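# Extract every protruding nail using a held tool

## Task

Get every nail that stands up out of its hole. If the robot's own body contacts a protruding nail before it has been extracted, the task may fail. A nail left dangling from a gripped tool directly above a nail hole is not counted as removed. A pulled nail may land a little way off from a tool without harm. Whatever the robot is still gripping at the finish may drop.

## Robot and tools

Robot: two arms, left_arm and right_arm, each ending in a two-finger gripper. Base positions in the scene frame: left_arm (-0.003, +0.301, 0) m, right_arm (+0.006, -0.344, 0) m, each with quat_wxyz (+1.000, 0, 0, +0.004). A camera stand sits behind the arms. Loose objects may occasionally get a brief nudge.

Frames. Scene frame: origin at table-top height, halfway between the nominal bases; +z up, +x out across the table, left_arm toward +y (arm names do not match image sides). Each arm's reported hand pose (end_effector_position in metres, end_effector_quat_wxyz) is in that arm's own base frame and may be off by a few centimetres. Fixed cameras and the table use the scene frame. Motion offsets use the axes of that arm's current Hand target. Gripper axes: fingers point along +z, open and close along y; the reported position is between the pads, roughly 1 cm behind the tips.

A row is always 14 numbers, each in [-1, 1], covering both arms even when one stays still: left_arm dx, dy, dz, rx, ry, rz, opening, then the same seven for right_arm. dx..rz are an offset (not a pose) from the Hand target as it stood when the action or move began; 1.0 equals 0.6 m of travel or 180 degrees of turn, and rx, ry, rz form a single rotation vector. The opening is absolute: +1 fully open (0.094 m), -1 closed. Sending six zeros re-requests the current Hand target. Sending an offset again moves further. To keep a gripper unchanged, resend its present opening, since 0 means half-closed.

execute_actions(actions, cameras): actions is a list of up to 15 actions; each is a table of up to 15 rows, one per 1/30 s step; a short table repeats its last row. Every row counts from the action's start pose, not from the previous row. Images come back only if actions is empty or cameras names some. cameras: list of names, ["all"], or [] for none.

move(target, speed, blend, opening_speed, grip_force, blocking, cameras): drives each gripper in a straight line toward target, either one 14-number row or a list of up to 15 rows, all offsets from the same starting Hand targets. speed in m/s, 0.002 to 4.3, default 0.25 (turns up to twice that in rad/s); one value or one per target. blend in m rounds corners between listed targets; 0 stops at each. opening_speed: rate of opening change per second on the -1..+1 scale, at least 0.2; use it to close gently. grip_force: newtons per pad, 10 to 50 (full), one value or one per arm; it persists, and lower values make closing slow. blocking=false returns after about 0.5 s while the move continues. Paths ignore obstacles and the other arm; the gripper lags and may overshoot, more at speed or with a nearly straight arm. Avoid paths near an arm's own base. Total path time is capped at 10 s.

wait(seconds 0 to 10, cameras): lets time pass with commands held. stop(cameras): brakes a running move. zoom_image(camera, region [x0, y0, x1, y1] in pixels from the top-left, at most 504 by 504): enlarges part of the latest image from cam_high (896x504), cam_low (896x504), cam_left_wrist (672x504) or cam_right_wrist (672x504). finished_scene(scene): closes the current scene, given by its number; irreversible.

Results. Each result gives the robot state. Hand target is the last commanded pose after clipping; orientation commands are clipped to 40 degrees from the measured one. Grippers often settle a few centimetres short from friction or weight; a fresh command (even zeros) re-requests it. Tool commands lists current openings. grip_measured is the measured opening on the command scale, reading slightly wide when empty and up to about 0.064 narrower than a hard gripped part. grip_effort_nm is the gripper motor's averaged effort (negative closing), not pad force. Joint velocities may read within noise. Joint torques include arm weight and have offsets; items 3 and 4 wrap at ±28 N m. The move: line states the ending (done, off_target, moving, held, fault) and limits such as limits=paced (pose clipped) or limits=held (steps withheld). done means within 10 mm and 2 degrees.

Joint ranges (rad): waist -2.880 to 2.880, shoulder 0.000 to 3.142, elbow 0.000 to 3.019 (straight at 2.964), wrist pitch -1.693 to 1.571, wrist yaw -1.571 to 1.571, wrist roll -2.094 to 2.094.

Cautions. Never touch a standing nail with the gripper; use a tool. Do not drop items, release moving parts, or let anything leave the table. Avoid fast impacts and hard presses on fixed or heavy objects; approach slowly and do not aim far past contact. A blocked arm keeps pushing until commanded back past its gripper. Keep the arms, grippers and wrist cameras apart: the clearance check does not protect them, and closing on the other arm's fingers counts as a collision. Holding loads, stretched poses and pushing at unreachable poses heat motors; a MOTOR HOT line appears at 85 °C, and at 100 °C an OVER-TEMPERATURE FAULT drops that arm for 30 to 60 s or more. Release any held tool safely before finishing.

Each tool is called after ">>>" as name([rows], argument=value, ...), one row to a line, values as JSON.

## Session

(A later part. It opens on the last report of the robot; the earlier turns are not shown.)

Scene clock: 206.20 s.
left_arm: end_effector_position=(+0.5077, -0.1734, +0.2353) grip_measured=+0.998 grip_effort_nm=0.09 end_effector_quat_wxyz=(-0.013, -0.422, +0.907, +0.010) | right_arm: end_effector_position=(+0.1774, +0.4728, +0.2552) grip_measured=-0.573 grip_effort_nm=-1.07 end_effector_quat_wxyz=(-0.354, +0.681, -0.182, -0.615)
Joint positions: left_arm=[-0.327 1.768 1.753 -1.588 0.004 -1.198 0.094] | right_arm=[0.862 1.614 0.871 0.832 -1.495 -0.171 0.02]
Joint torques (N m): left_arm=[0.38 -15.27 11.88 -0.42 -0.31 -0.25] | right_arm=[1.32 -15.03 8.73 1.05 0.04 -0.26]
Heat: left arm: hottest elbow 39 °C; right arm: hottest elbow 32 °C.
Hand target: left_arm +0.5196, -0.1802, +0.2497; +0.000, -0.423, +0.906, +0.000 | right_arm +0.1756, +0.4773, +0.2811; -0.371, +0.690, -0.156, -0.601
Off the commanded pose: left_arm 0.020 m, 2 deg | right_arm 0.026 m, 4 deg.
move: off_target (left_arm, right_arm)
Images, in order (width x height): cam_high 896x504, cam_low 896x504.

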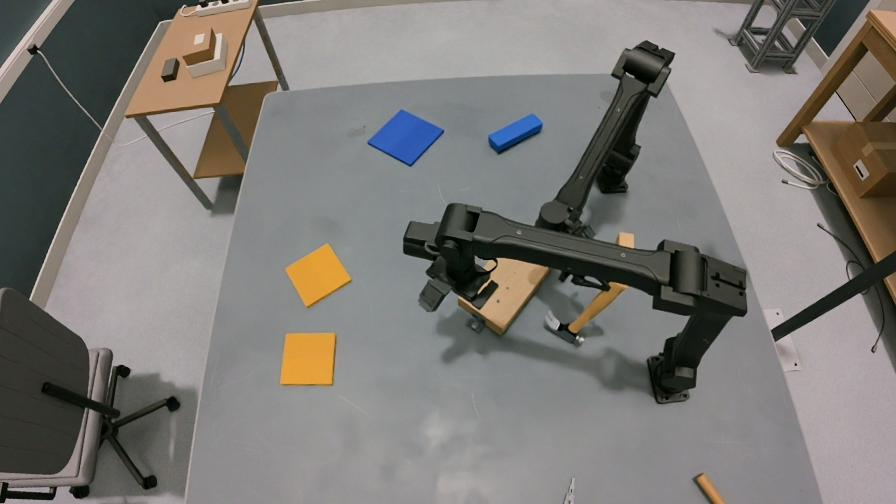

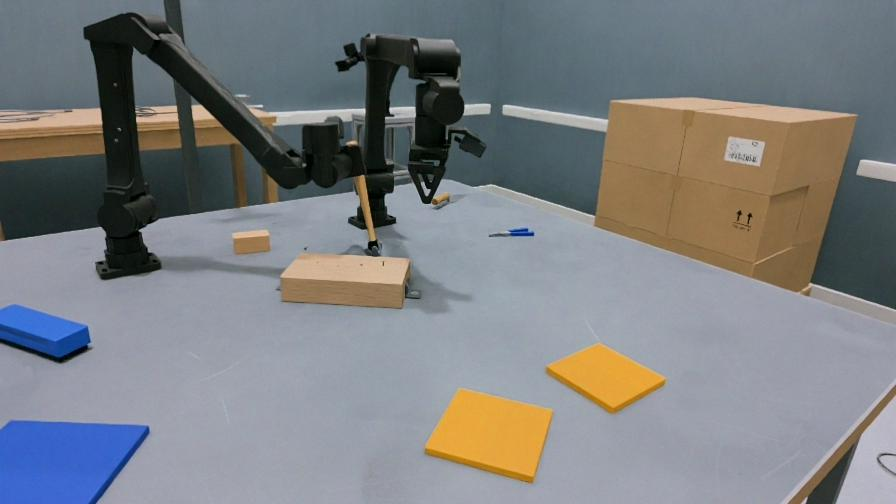

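>>> move([
  [0,0,0,0,0,0,1,-0.095,-0.032,0,0,0,0,-0.8],
], speed=0.1, cameras=["cam_high","cam_low","cam_right_wrist"])

>>> zoom_image(camera="cam_high", region=[520, 260, 620, 360])

>>> zoom_image(camera="cam_low", region=[320, 160, 440, 280])

Scene clock: 209.03 s.
left_arm: end_effector_position=(+0.5077, -0.1734, +0.2353) grip_measured=+0.998 grip_effort_nm=0.08 end_effector_quat_wxyz=(-0.013, -0.422, +0.907, +0.010) | right_arm: end_effector_position=(+0.1717, +0.4684, +0.2879) grip_measured=-0.573 grip_effort_nm=-1.07 end_effector_quat_wxyz=(-0.325, +0.675, -0.210, -0.628)
Joint positions: left_arm=[-0.327 1.768 1.753 -1.588 0.004 -1.198 0.094] | right_arm=[0.865 1.526 0.894 0.654 -1.496 -0.154 0.02]
Joint torques (N m): left_arm=[0.32 -15.15 11.89 -0.4 -0.3 -0.25] | right_arm=[1.03 -15.68 12.6 1.37 0.07 -0.44]
Heat: left arm: hottest elbow 39 °C; right arm: hottest elbow 32 °C.
Hand target: left_arm +0.5196, -0.1802, +0.2497; +0.000, -0.423, +0.906, +0.000 | right_arm +0.1754, +0.4771, +0.3413; -0.371, +0.690, -0.156, -0.601
Off the commanded pose: left_arm 0.020 m, 2 deg | right_arm 0.054 m, 9 deg.
move: off_target (left_arm, right_arm)
Images, in order (width x height): cam_high 896x504, cam_low 896x504, cam_right_wrist 672x504.

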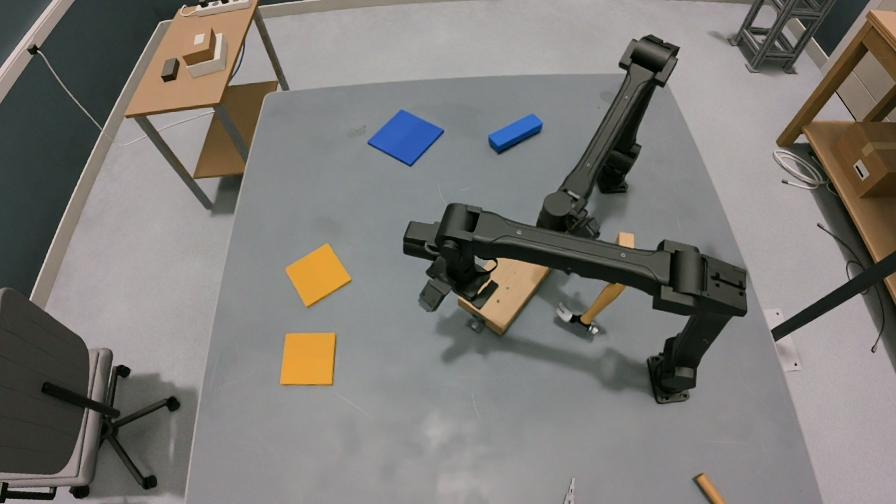

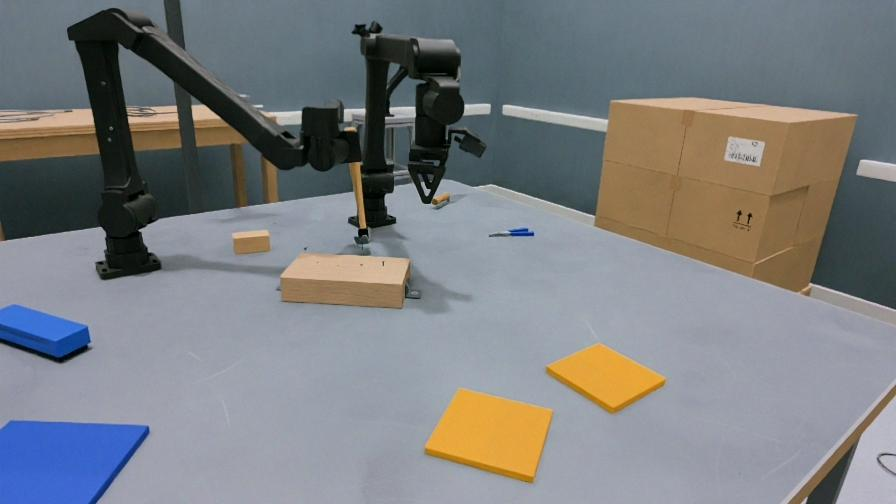

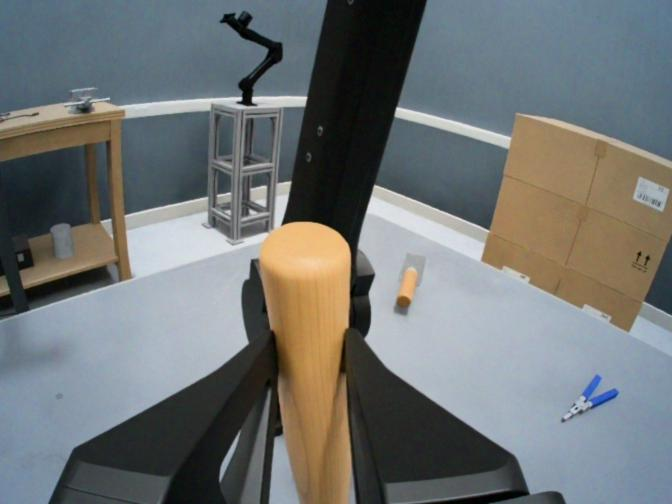

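Scaled by 5.040 from the camera's 896x504 image, which has a finer 1280x720 frame.

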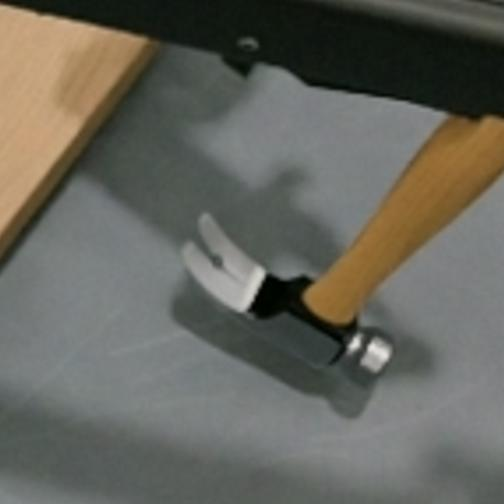

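Scaled by 4.200 from the camera's 896x504 image, which has a finer 1280x720 frame.

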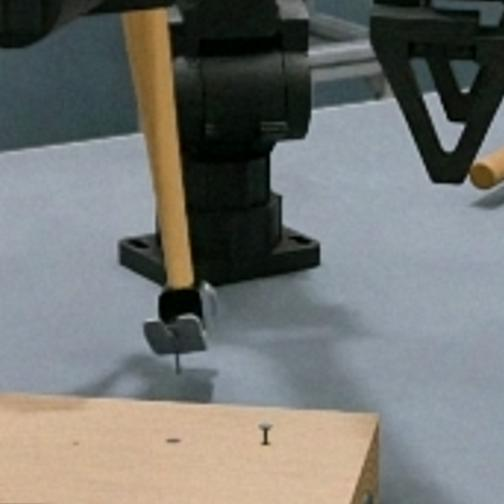

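>>> move([
  [0,0,0,0,0,0,1,0.126,0.042,0,0,0,0,-0.8],
], speed=0.08, cameras=["cam_high","cam_low"])

>>> zoom_image(camera="cam_high", region=[520, 260, 620, 360])

>>> zoom_image(camera="cam_low", region=[320, 160, 440, 280])

Scene clock: 212.43 s.
left_arm: end_effector_position=(+0.5077, -0.1734, +0.2353) grip_measured=+0.998 grip_effort_nm=0.09 end_effector_quat_wxyz=(-0.013, -0.422, +0.907, +0.010) | right_arm: end_effector_position=(+0.1774, +0.4753, +0.2567) grip_measured=-0.573 grip_effort_nm=-1.07 end_effector_quat_wxyz=(-0.349, +0.683, -0.184, -0.614)
Joint positions: left_arm=[-0.327 1.768 1.753 -1.588 0.004 -1.198 0.094] | right_arm=[0.866 1.598 0.888 0.693 -1.496 -0.271 0.02]
Joint torques (N m): left_arm=[0.32 -15.15 11.9 -0.4 -0.3 -0.24] | right_arm=[0.79 -12.86 6.97 2.65 0.06 -0.53]
Heat: left arm: hottest elbow 39 °C; right arm: hottest elbow 32 °C.
Hand target: left_arm +0.5196, -0.1802, +0.2497; +0.000, -0.423, +0.906, +0.000 | right_arm +0.1758, +0.4776, +0.2615; -0.371, +0.690, -0.156, -0.601
Off the commanded pose: left_arm 0.020 m, 2 deg | right_arm 0.006 m, 4 deg.
move: off_target (left_arm, right_arm)
Images, in order (width x height): cam_high 896x504, cam_low 896x504.

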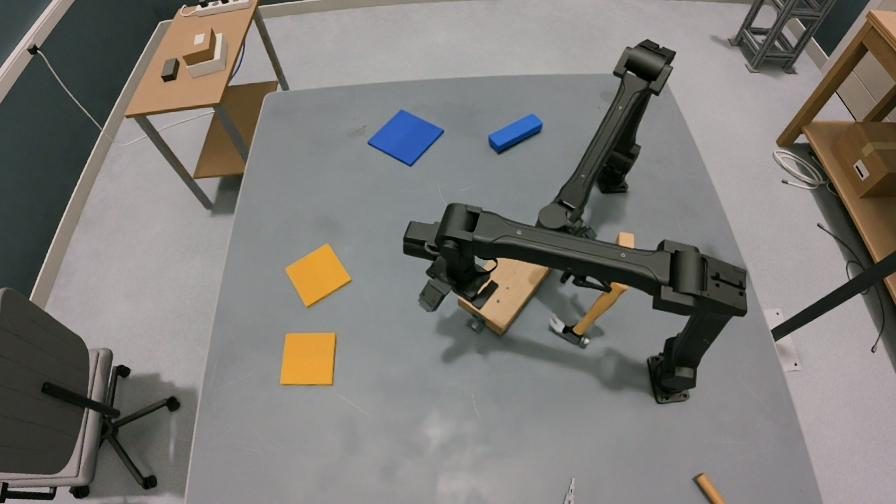

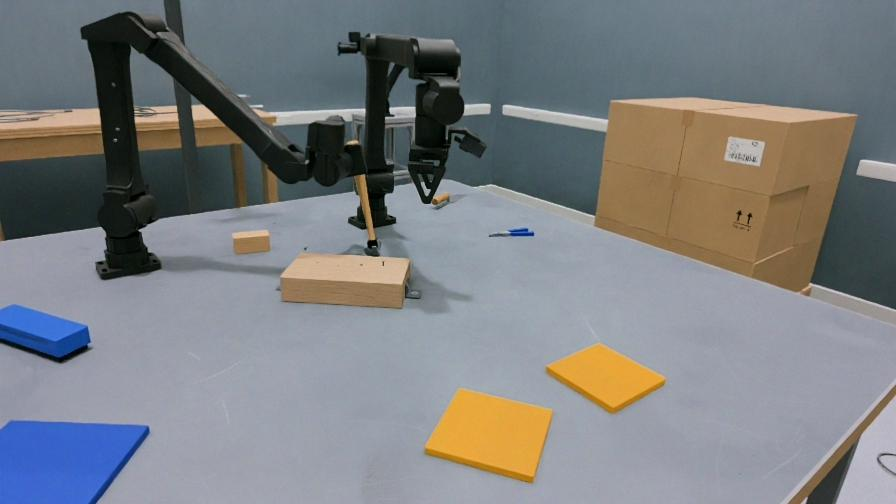

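Scaled by 5.040 from the camera's 896x504 image, which has a finer 1280x720 frame.

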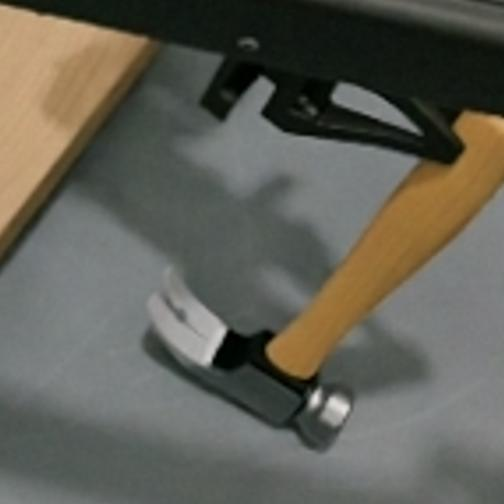

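Scaled by 4.200 from the camera's 896x504 image, which has a finer 1280x720 frame.

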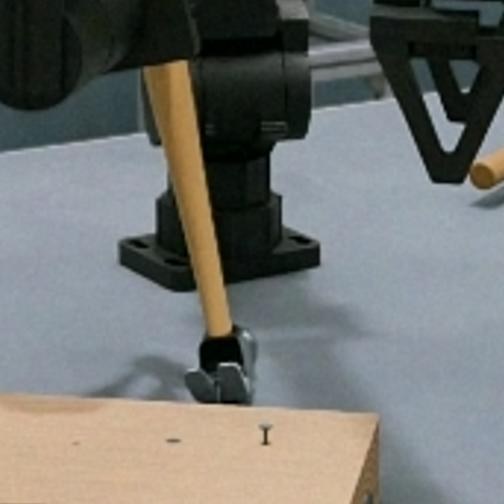

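>>> move([
  [0,0,0,0,0,0,1,0.022,0.007,0,0,0,0,-0.8],
], speed=0.05, cameras=["cam_high","cam_low"])

>>> zoom_image(camera="cam_high", region=[520, 260, 620, 360])

>>> zoom_image(camera="cam_low", region=[320, 160, 440, 280])

Scene clock: 213.57 s.
left_arm: end_effector_position=(+0.5077, -0.1734, +0.2353) grip_measured=+0.998 grip_effort_nm=0.09 end_effector_quat_wxyz=(-0.013, -0.422, +0.907, +0.010) | right_arm: end_effector_position=(+0.1764, +0.4743, +0.2557) grip_measured=-0.573 grip_effort_nm=-1.07 end_effector_quat_wxyz=(-0.354, +0.685, -0.176, -0.612)
Joint positions: left_arm=[-0.327 1.768 1.753 -1.588 0.004 -1.198 0.094] | right_arm=[0.866 1.599 0.885 0.704 -1.5 -0.282 0.02]
Joint torques (N m): left_arm=[0.38 -15.21 11.89 -0.39 -0.3 -0.24] | right_arm=[0.91 -10.81 6.46 2.73 0.21 -0.74]
Heat: left arm: hottest elbow 39 °C; right arm: hottest elbow 32 °C.
Hand target: left_arm +0.5196, -0.1802, +0.2497; +0.000, -0.423, +0.906, +0.000 | right_arm +0.1760, +0.4778, +0.2476; -0.371, +0.690, -0.156, -0.601
Off the commanded pose: left_arm 0.020 m, 2 deg | right_arm 0.009 m, 3 deg.
move: off_target (left_arm, right_arm)
Images, in order (width x height): cam_high 896x504, cam_low 896x504.

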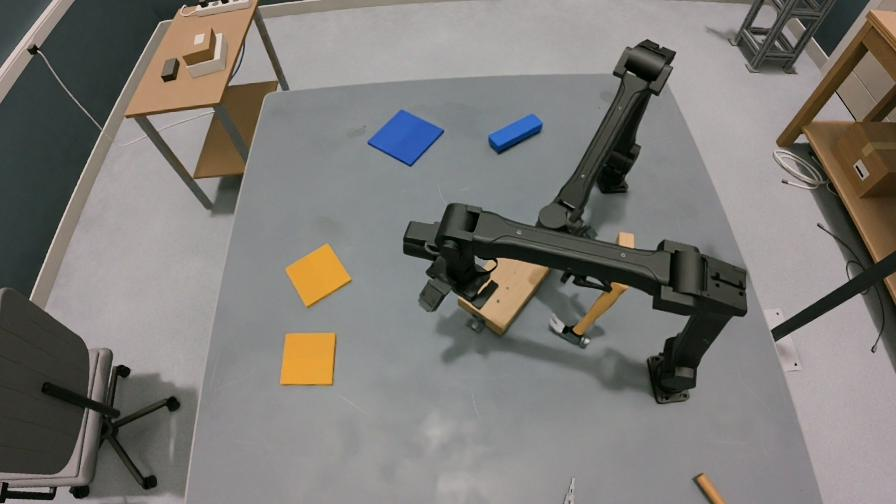

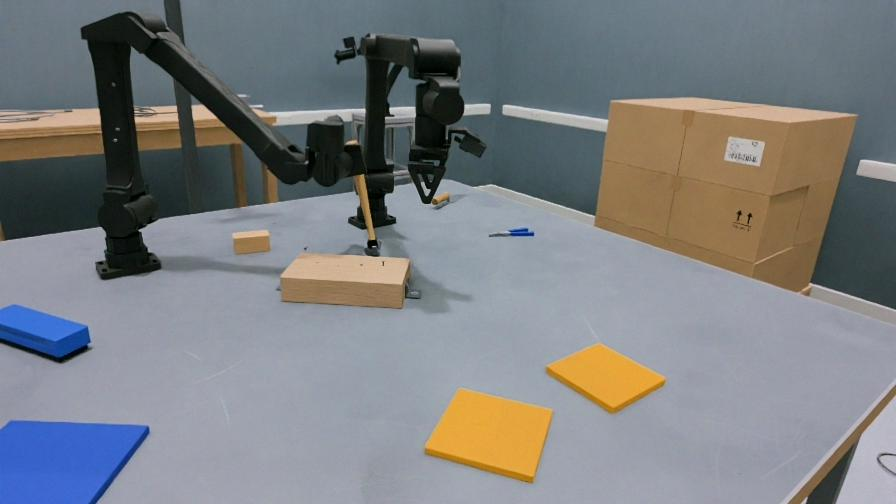

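Scaled by 5.040 from the camera's 896x504 image, which has a finer 1280x720 frame.

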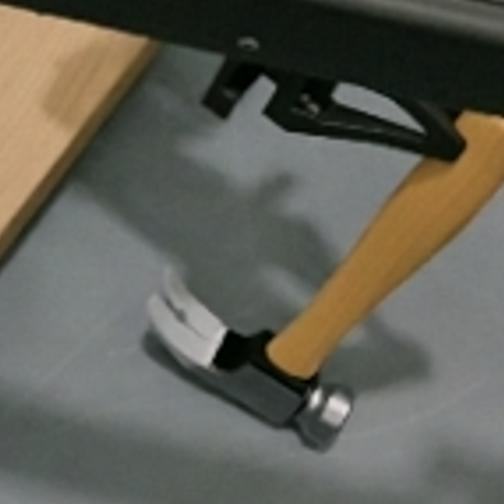

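Scaled by 4.200 from the camera's 896x504 image, which has a finer 1280x720 frame.

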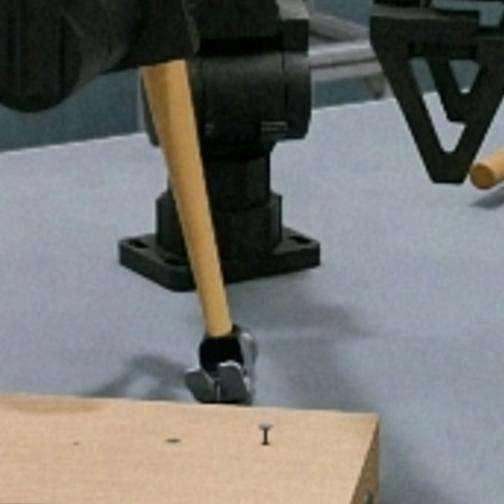

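>>> move([
  [0,0,0,0,0,0,1,0,0,0,0,0,0,-0.28],
  [0,0,0,0,0,0,1,0,-0.005,0.006,0.15,0,0,-0.28],
  [0,0,0,0,0,0,1,0,-0.0135,0.0098,0.3,0,0,-0.28],
  [0,0,0,0,0,0,1,0,-0.0135,0.0098,0.3,0,0,-0.8],
], speed=0.25, cameras=["cam_high","cam_low","cam_right_wrist"])

>>> zoom_image(camera="cam_high", region=[520, 260, 620, 360])

>>> zoom_image(camera="cam_low", region=[320, 160, 440, 280])

Scene clock: 218.57 s.
left_arm: end_effector_position=(+0.5077, -0.1733, +0.2353) grip_measured=+0.998 grip_effort_nm=0.09 end_effector_quat_wxyz=(-0.013, -0.422, +0.906, +0.010) | right_arm: end_effector_position=(+0.1823, +0.4911, +0.2428) grip_measured=-0.797 grip_effort_nm=-0.15 end_effector_quat_wxyz=(+0.635, -0.448, +0.424, +0.464)
Joint positions: left_arm=[-0.327 1.768 1.753 -1.589 0.003 -1.198 0.094] | right_arm=[1.11 1.574 0.55 1.279 -0.324 -0.099 0.01]
Joint torques (N m): left_arm=[0.32 -15.15 11.88 -0.38 -0.29 -0.24] | right_arm=[0.67 -10.93 4.4 2.69 0.19 -0.22]
Heat: left arm: hottest elbow 40 °C; right arm: hottest elbow 31 °C.
Hand target: left_arm +0.5196, -0.1802, +0.2497; +0.000, -0.423, +0.906, +0.000 | right_arm +0.1773, +0.4873, +0.2505; +0.644, -0.446, +0.412, +0.465
Off the commanded pose: left_arm 0.020 m, 2 deg | right_arm 0.010 m, 2 deg.
move: off_target (left_arm)
Images, in order (width x height): cam_high 896x504, cam_low 896x504, cam_right_wrist 672x504.

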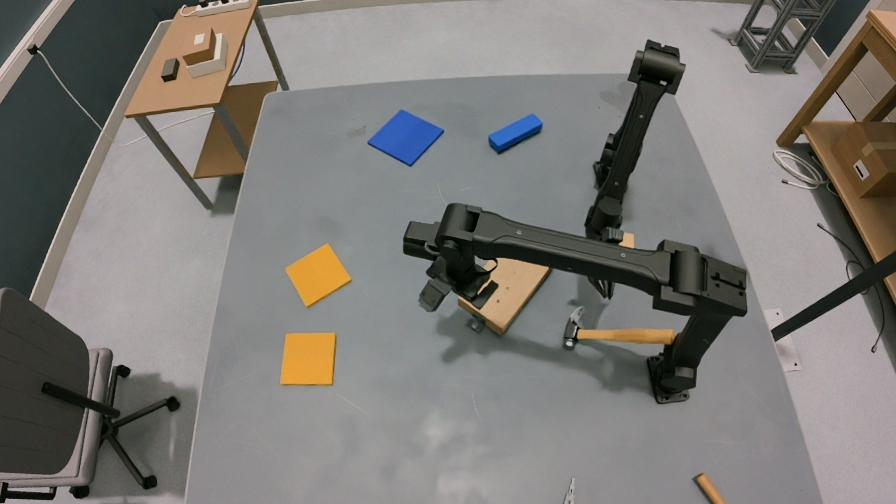

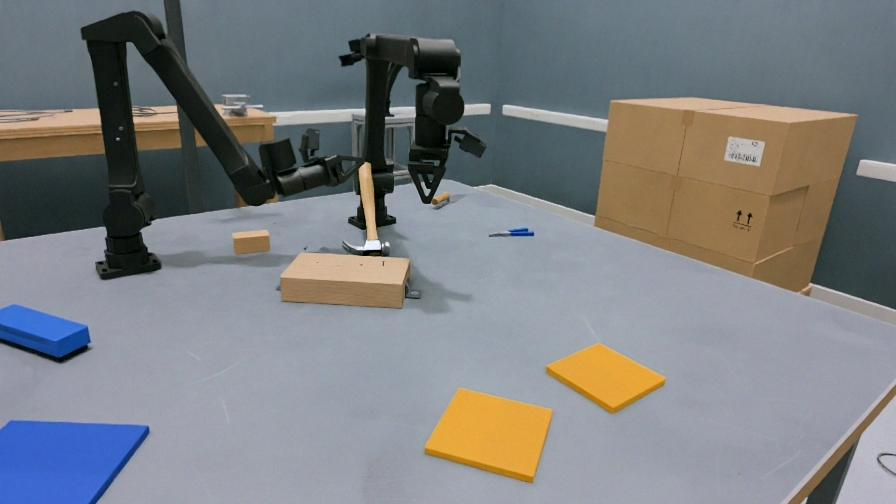

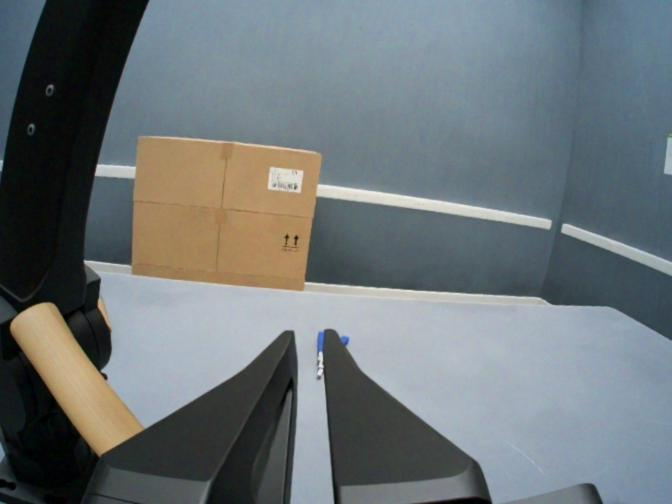

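Scaled by 5.040 from the camera's 896x504 image, which has a finer 1280x720 frame.

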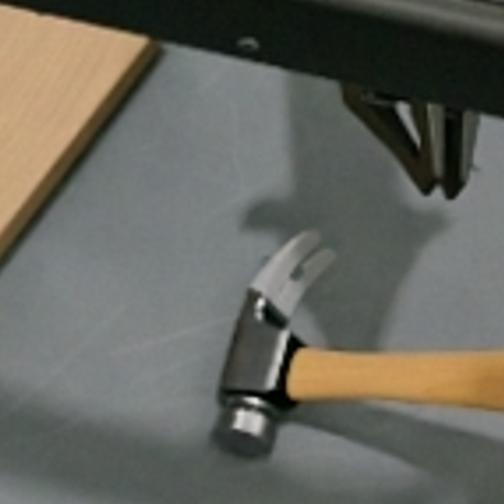

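Scaled by 4.200 from the camera's 896x504 image, which has a finer 1280x720 frame.

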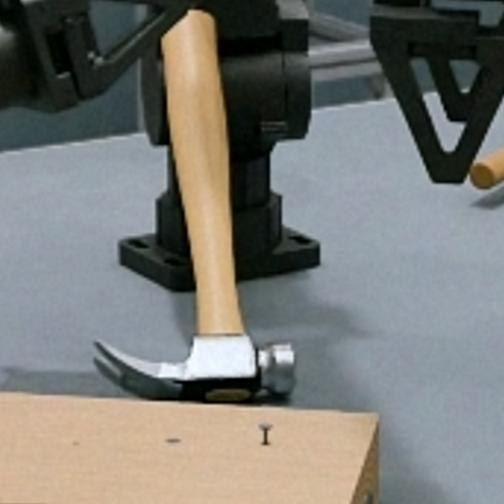

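>>> move([
  [0,0,0,0,0,0,1,0,0,-0.06,0,0,0,0.6],
  [0,0,0,0,0,0,1,0.208,0.153,-0.092,0.049,0.116,-0.26,0.6],
], speed=0.25, cameras=["cam_high","cam_low","cam_right_wrist"])

>>> zoom_image(camera="cam_high", region=[530, 230, 730, 430])

>>> zoom_image(camera="cam_low", region=[300, 140, 440, 280])

Scene clock: 225.70 s.
left_arm: end_effector_position=(+0.5077, -0.1733, +0.2353) grip_measured=+0.998 grip_effort_nm=0.09 end_effector_quat_wxyz=(-0.013, -0.422, +0.906, +0.010) | right_arm: end_effector_position=(+0.1122, +0.4723, +0.1019) grip_measured=+0.598 grip_effort_nm=0.07 end_effector_quat_wxyz=(+0.718, -0.600, +0.349, +0.057)
Joint positions: left_arm=[-0.327 1.768 1.753 -1.589 0.003 -1.198 0.094] | right_arm=[1.456 1.872 0.418 1.493 0.333 -0.978 0.075]
Joint torques (N m): left_arm=[0.32 -15.15 11.89 -0.39 -0.29 -0.24] | right_arm=[1.26 -8.59 3.63 2.74 0.17 -0.25]
Heat: left arm: hottest elbow 40 °C; right arm: hottest elbow 30 °C.
Hand target: left_arm +0.5196, -0.1802, +0.2497; +0.000, -0.423, +0.906, +0.000 | right_arm +0.1106, +0.4788, +0.1003; +0.723, -0.598, +0.342, +0.055
Off the commanded pose: left_arm 0.020 m, 2 deg | right_arm 0.007 m, 1 deg.
move: off_target (left_arm)
Images, in order (width x height): cam_high 896x504, cam_low 896x504, cam_right_wrist 672x504.

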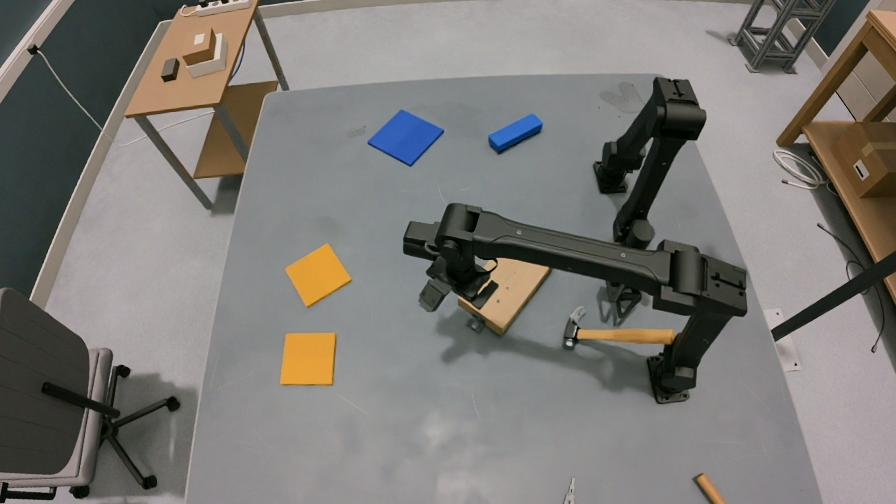

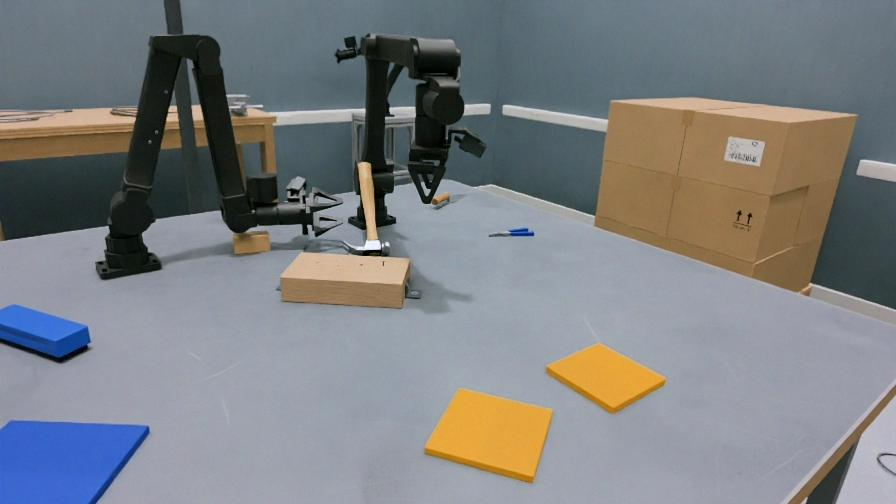

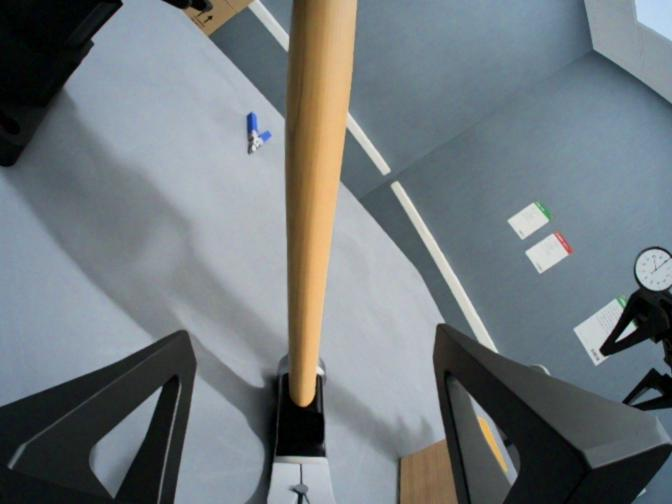

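Scaled by 2.520 from the camera's 896x504 image, which has a finer 1280x720 frame.

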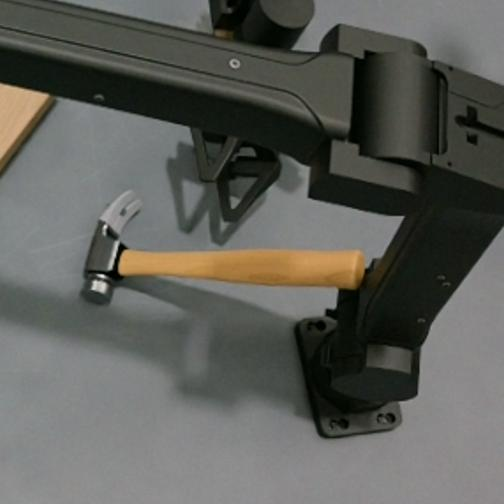

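Scaled by 3.600 from the camera's 896x504 image, which has a finer 1280x720 frame.

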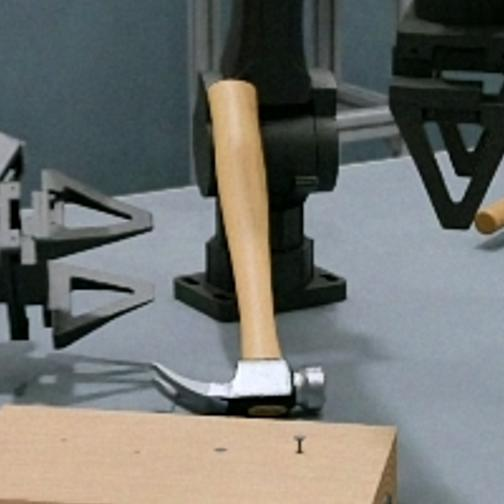

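>>> move([
  [0,0,0,0,0,0,1,0,0.003,0.13,0,0,0,0.6],
], speed=0.15, cameras=["cam_high","cam_low","cam_right_wrist"])

>>> zoom_image(camera="cam_high", region=[530, 230, 730, 430])

>>> zoom_image(camera="cam_low", region=[300, 140, 440, 280])

Scene clock: 227.13 s.
left_arm: end_effector_position=(+0.5077, -0.1733, +0.2353) grip_measured=+0.998 grip_effort_nm=0.09 end_effector_quat_wxyz=(-0.013, -0.422, +0.906, +0.010) | right_arm: end_effector_position=(+0.1389, +0.5410, +0.1124) grip_measured=+0.598 grip_effort_nm=0.07 end_effector_quat_wxyz=(+0.727, -0.591, +0.343, +0.062)
Joint positions: left_arm=[-0.327 1.768 1.753 -1.589 0.003 -1.198 0.094] | right_arm=[1.405 1.914 0.614 1.368 0.275 -0.979 0.075]
Joint torques (N m): left_arm=[0.32 -15.21 11.89 -0.39 -0.29 -0.24] | right_arm=[0.32 -10.52 5.19 1.59 0.01 -0.21]
Heat: left arm: hottest elbow 40 °C; right arm: hottest elbow 30 °C.
Hand target: left_arm +0.5196, -0.1802, +0.2497; +0.000, -0.423, +0.906, +0.000 | right_arm +0.1431, +0.5496, +0.1028; +0.723, -0.598, +0.342, +0.055
Off the commanded pose: left_arm 0.020 m, 2 deg | right_arm 0.014 m, 1 deg.
move: off_target (left_arm, right_arm)
Images, in order (width x height): cam_high 896x504, cam_low 896x504, cam_right_wrist 672x504.

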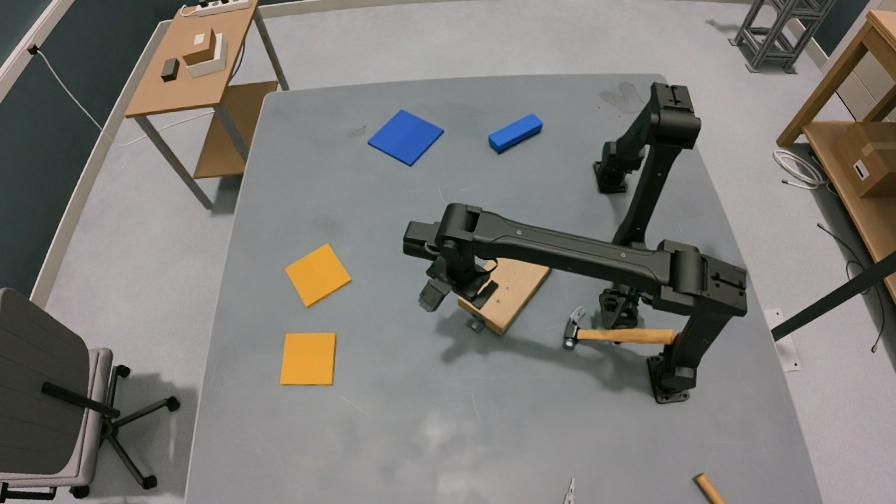

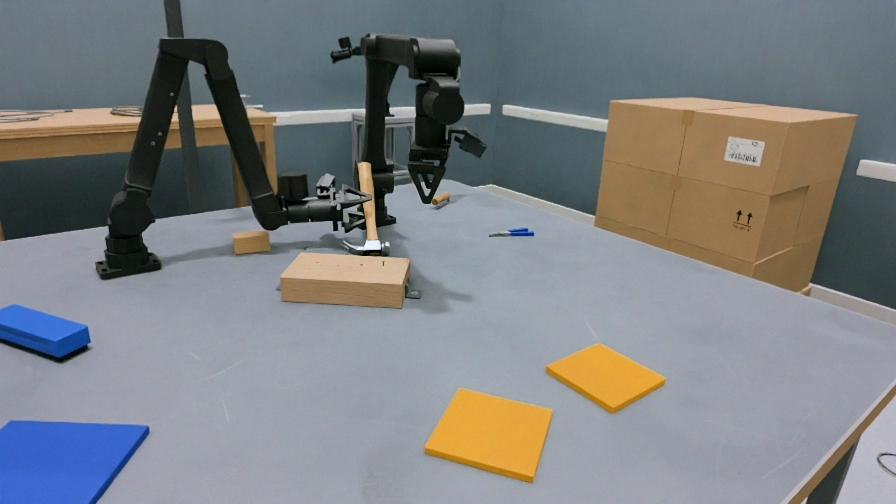

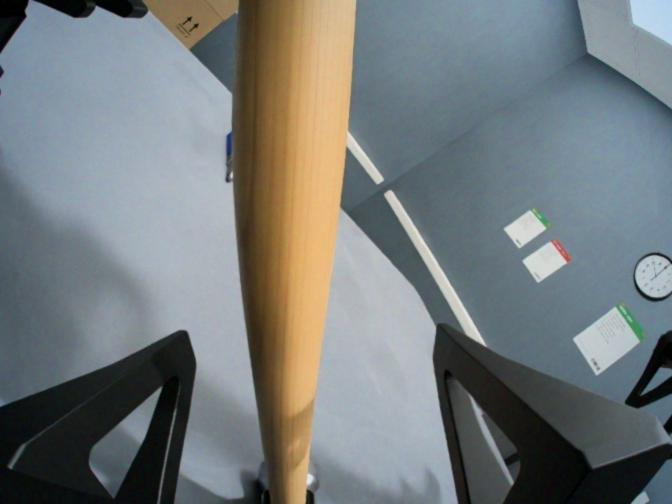

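Scaled by 2.520 from the camera's 896x504 image, which has a finer 1280x720 frame.

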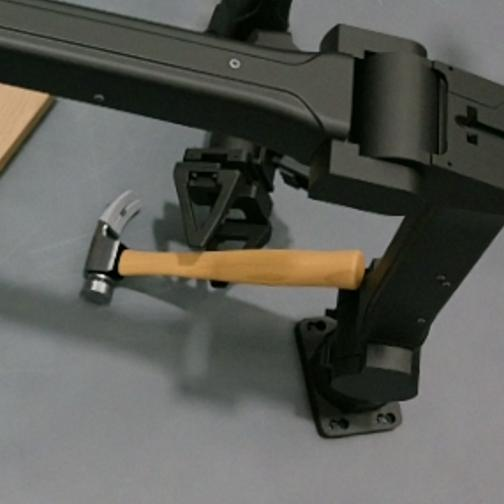

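Scaled by 3.600 from the camera's 896x504 image, which has a finer 1280x720 frame.

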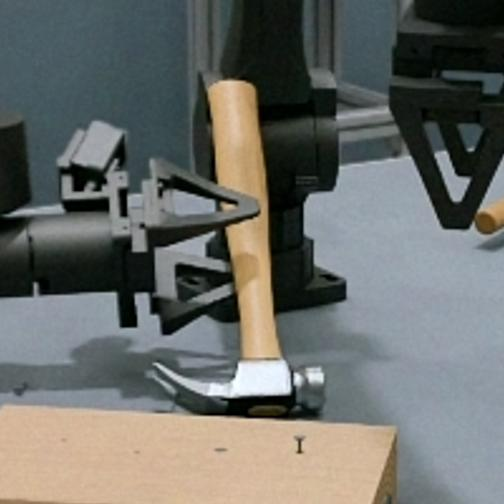

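>>> move([
  [0,0,0,0,0,0,1,0,0.012,0.045,0,0,0,0.6],
  [0,0,0,0,0,0,1,0,0.012,0.045,0,0,0,-0.8],
], speed=0.15, opening_speed=1.0, cameras=["cam_high","cam_low","cam_right_wrist"])

>>> zoom_image(camera="cam_low", region=[300, 140, 440, 280])

Scene clock: 229.97 s.
left_arm: end_effector_position=(+0.5077, -0.1733, +0.2353) grip_measured=+0.998 grip_effort_nm=0.09 end_effector_quat_wxyz=(-0.013, -0.422, +0.906, +0.010) | right_arm: end_effector_position=(+0.1491, +0.5680, +0.1029) grip_measured=-0.600 grip_effort_nm=-1.07 end_effector_quat_wxyz=(+0.724, -0.596, +0.344, +0.057)
Joint positions: left_arm=[-0.327 1.768 1.753 -1.589 0.003 -1.198 0.094] | right_arm=[1.393 1.964 0.697 1.323 0.267 -0.984 0.019]
Joint torques (N m): left_arm=[0.44 -15.15 11.88 -0.4 -0.29 -0.23] | right_arm=[0.26 -12.45 5.34 1.84 0 -0.07]
Heat: left arm: hottest elbow 40 °C; right arm: hottest elbow 30 °C.
Hand target: left_arm +0.5196, -0.1802, +0.2497; +0.000, -0.423, +0.906, +0.000 | right_arm +0.1514, +0.5759, +0.0982; +0.723, -0.598, +0.342, +0.054
Off the commanded pose: left_arm 0.020 m, 2 deg | right_arm 0.009 m, 0 deg.
move: off_target (left_arm); target 2's new opening was sent with right_arm's hand 0.015 m and 1 deg from that target
Images, in order (width x height): cam_high 896x504, cam_low 896x504, cam_right_wrist 672x504.

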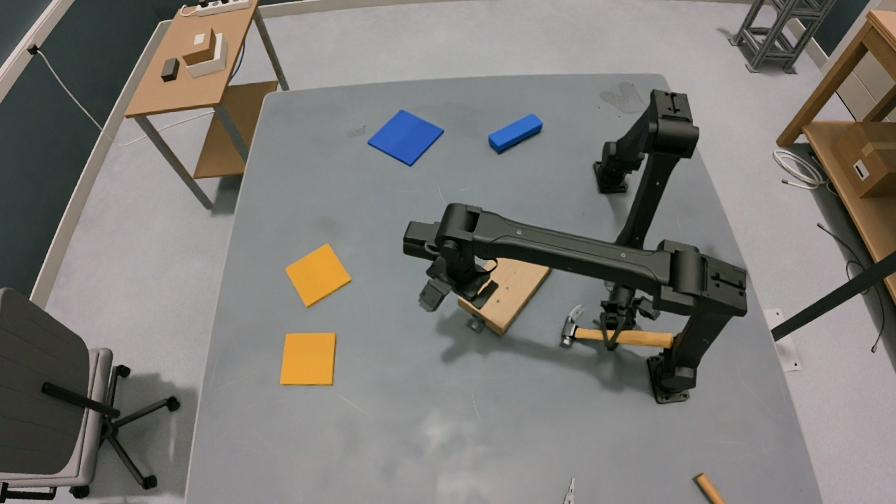

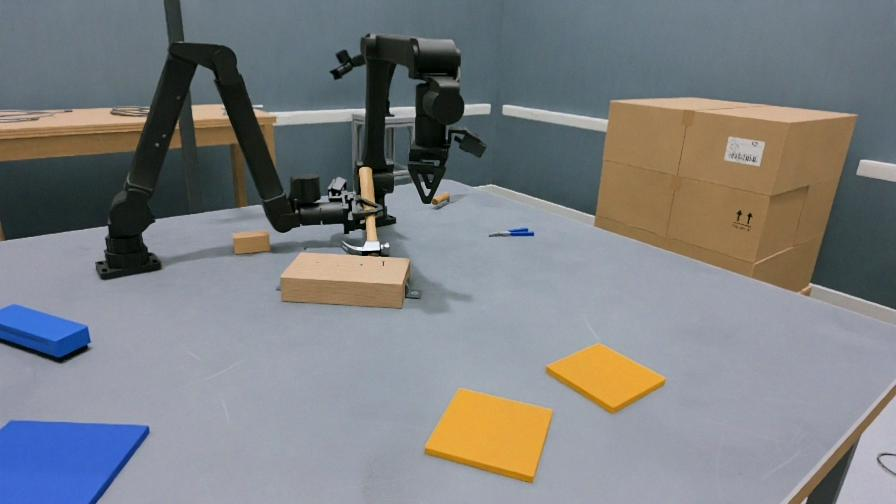

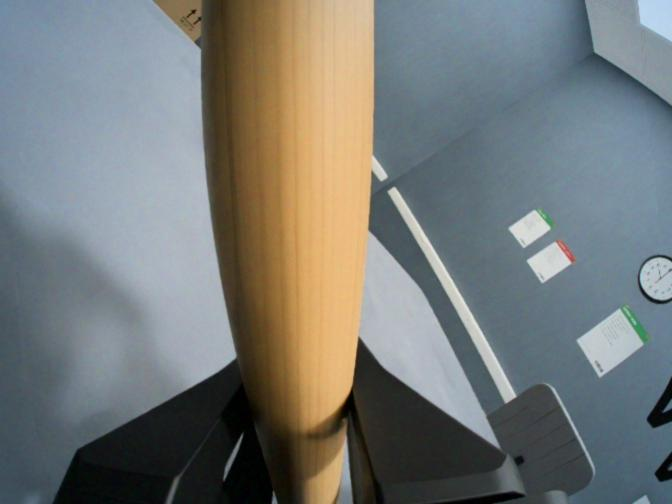

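Scaled by 3.600 from the camera's 896x504 image, which has a finer 1280x720 frame.

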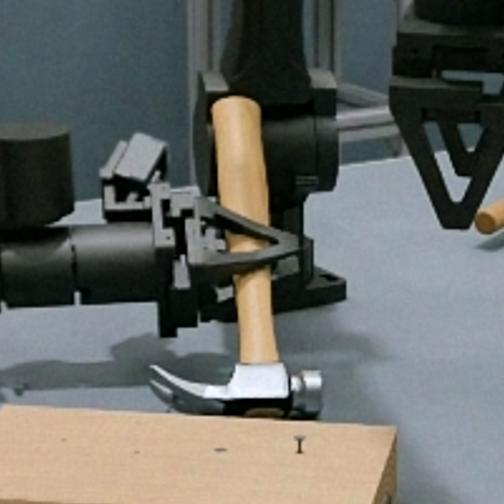

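>>> move([
  [0,0,0,0,0,0,1,0.098,-0.17,-0.058,0,0,0,-0.8],
  [0,0,0,0,0,0,1,0.048,-0.45,-0.235,-0.163,-0.067,0.307,-0.8],
], speed=0.18, blend=0.02, cameras=["cam_high","cam_low","cam_right_wrist"])

>>> zoom_image(camera="cam_low", region=[260, 100, 440, 280])

Scene clock: 236.83 s.
left_arm: end_effector_position=(+0.5077, -0.1733, +0.2353) grip_measured=+0.998 grip_effort_nm=0.09 end_effector_quat_wxyz=(-0.013, -0.422, +0.906, +0.010) | right_arm: end_effector_position=(+0.2300, +0.3559, +0.2445) grip_measured=-0.600 grip_effort_nm=-1.07 end_effector_quat_wxyz=(-0.436, +0.518, -0.517, -0.524)
Joint positions: left_arm=[-0.327 1.768 1.753 -1.589 0.003 -1.198 0.094] | right_arm=[0.641 1.165 0.491 0.538 -1.018 -0.026 0.019]
Joint torques (N m): left_arm=[0.32 -15.21 11.89 -0.39 -0.29 -0.23] | right_arm=[0.03 -9.17 12.64 2.32 -0.1 0.07]
Heat: left arm: hottest elbow 40 °C; right arm: hottest elbow 30 °C.
Hand target: left_arm +0.5196, -0.1802, +0.2497; +0.000, -0.423, +0.906, +0.000 | right_arm +0.2444, +0.3639, +0.2982; -0.478, +0.521, -0.479, -0.520
Off the commanded pose: left_arm 0.020 m, 2 deg | right_arm 0.056 m, 6 deg.
move: off_target (left_arm, right_arm)
Images, in order (width x height): cam_high 896x504, cam_low 896x504, cam_right_wrist 672x504.

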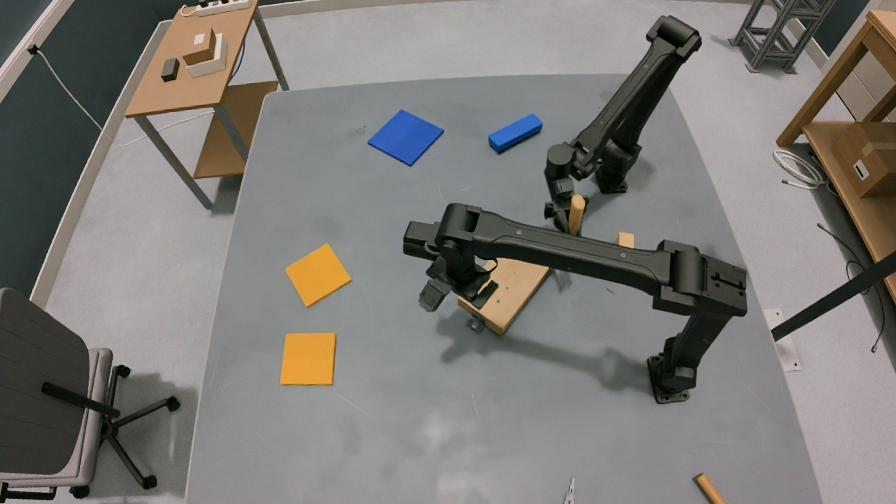

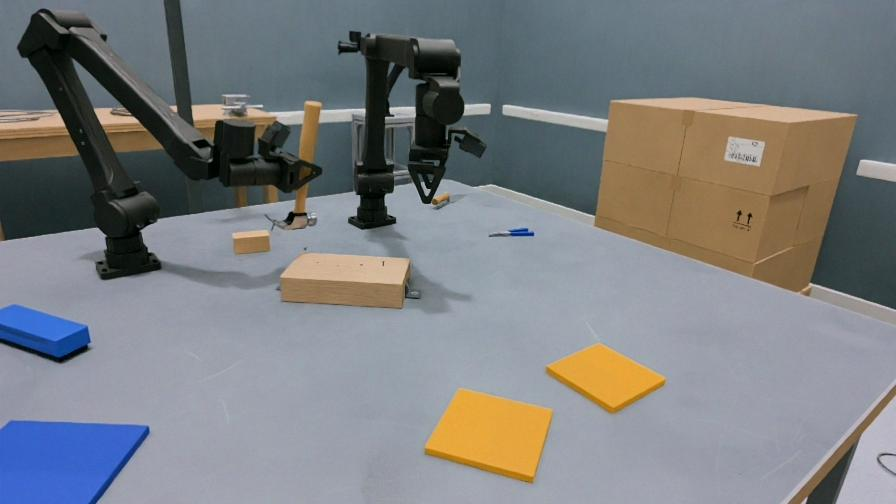

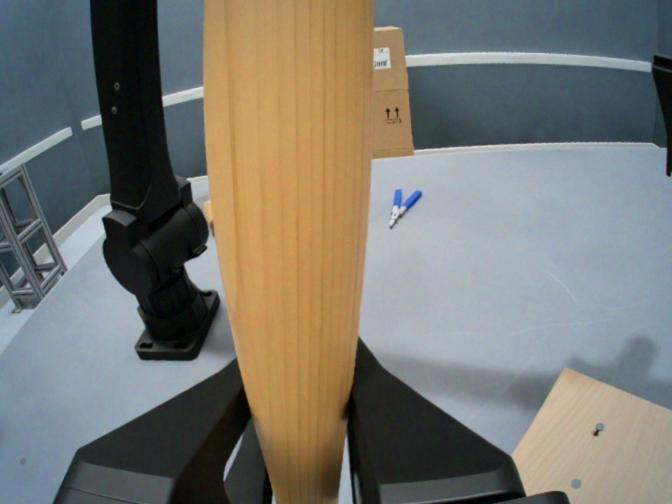

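Scaled by 2.800 from the camera's 896x504 image, which has a finer 1280x720 frame.

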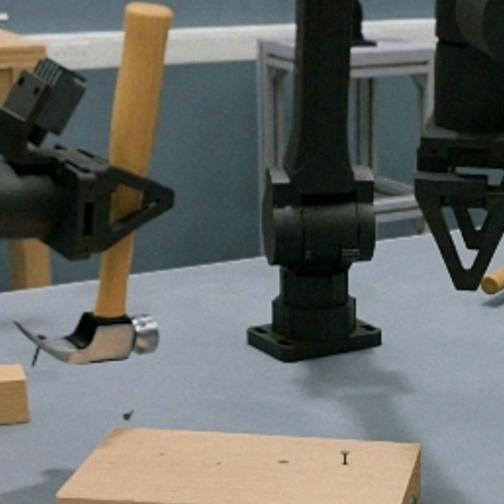

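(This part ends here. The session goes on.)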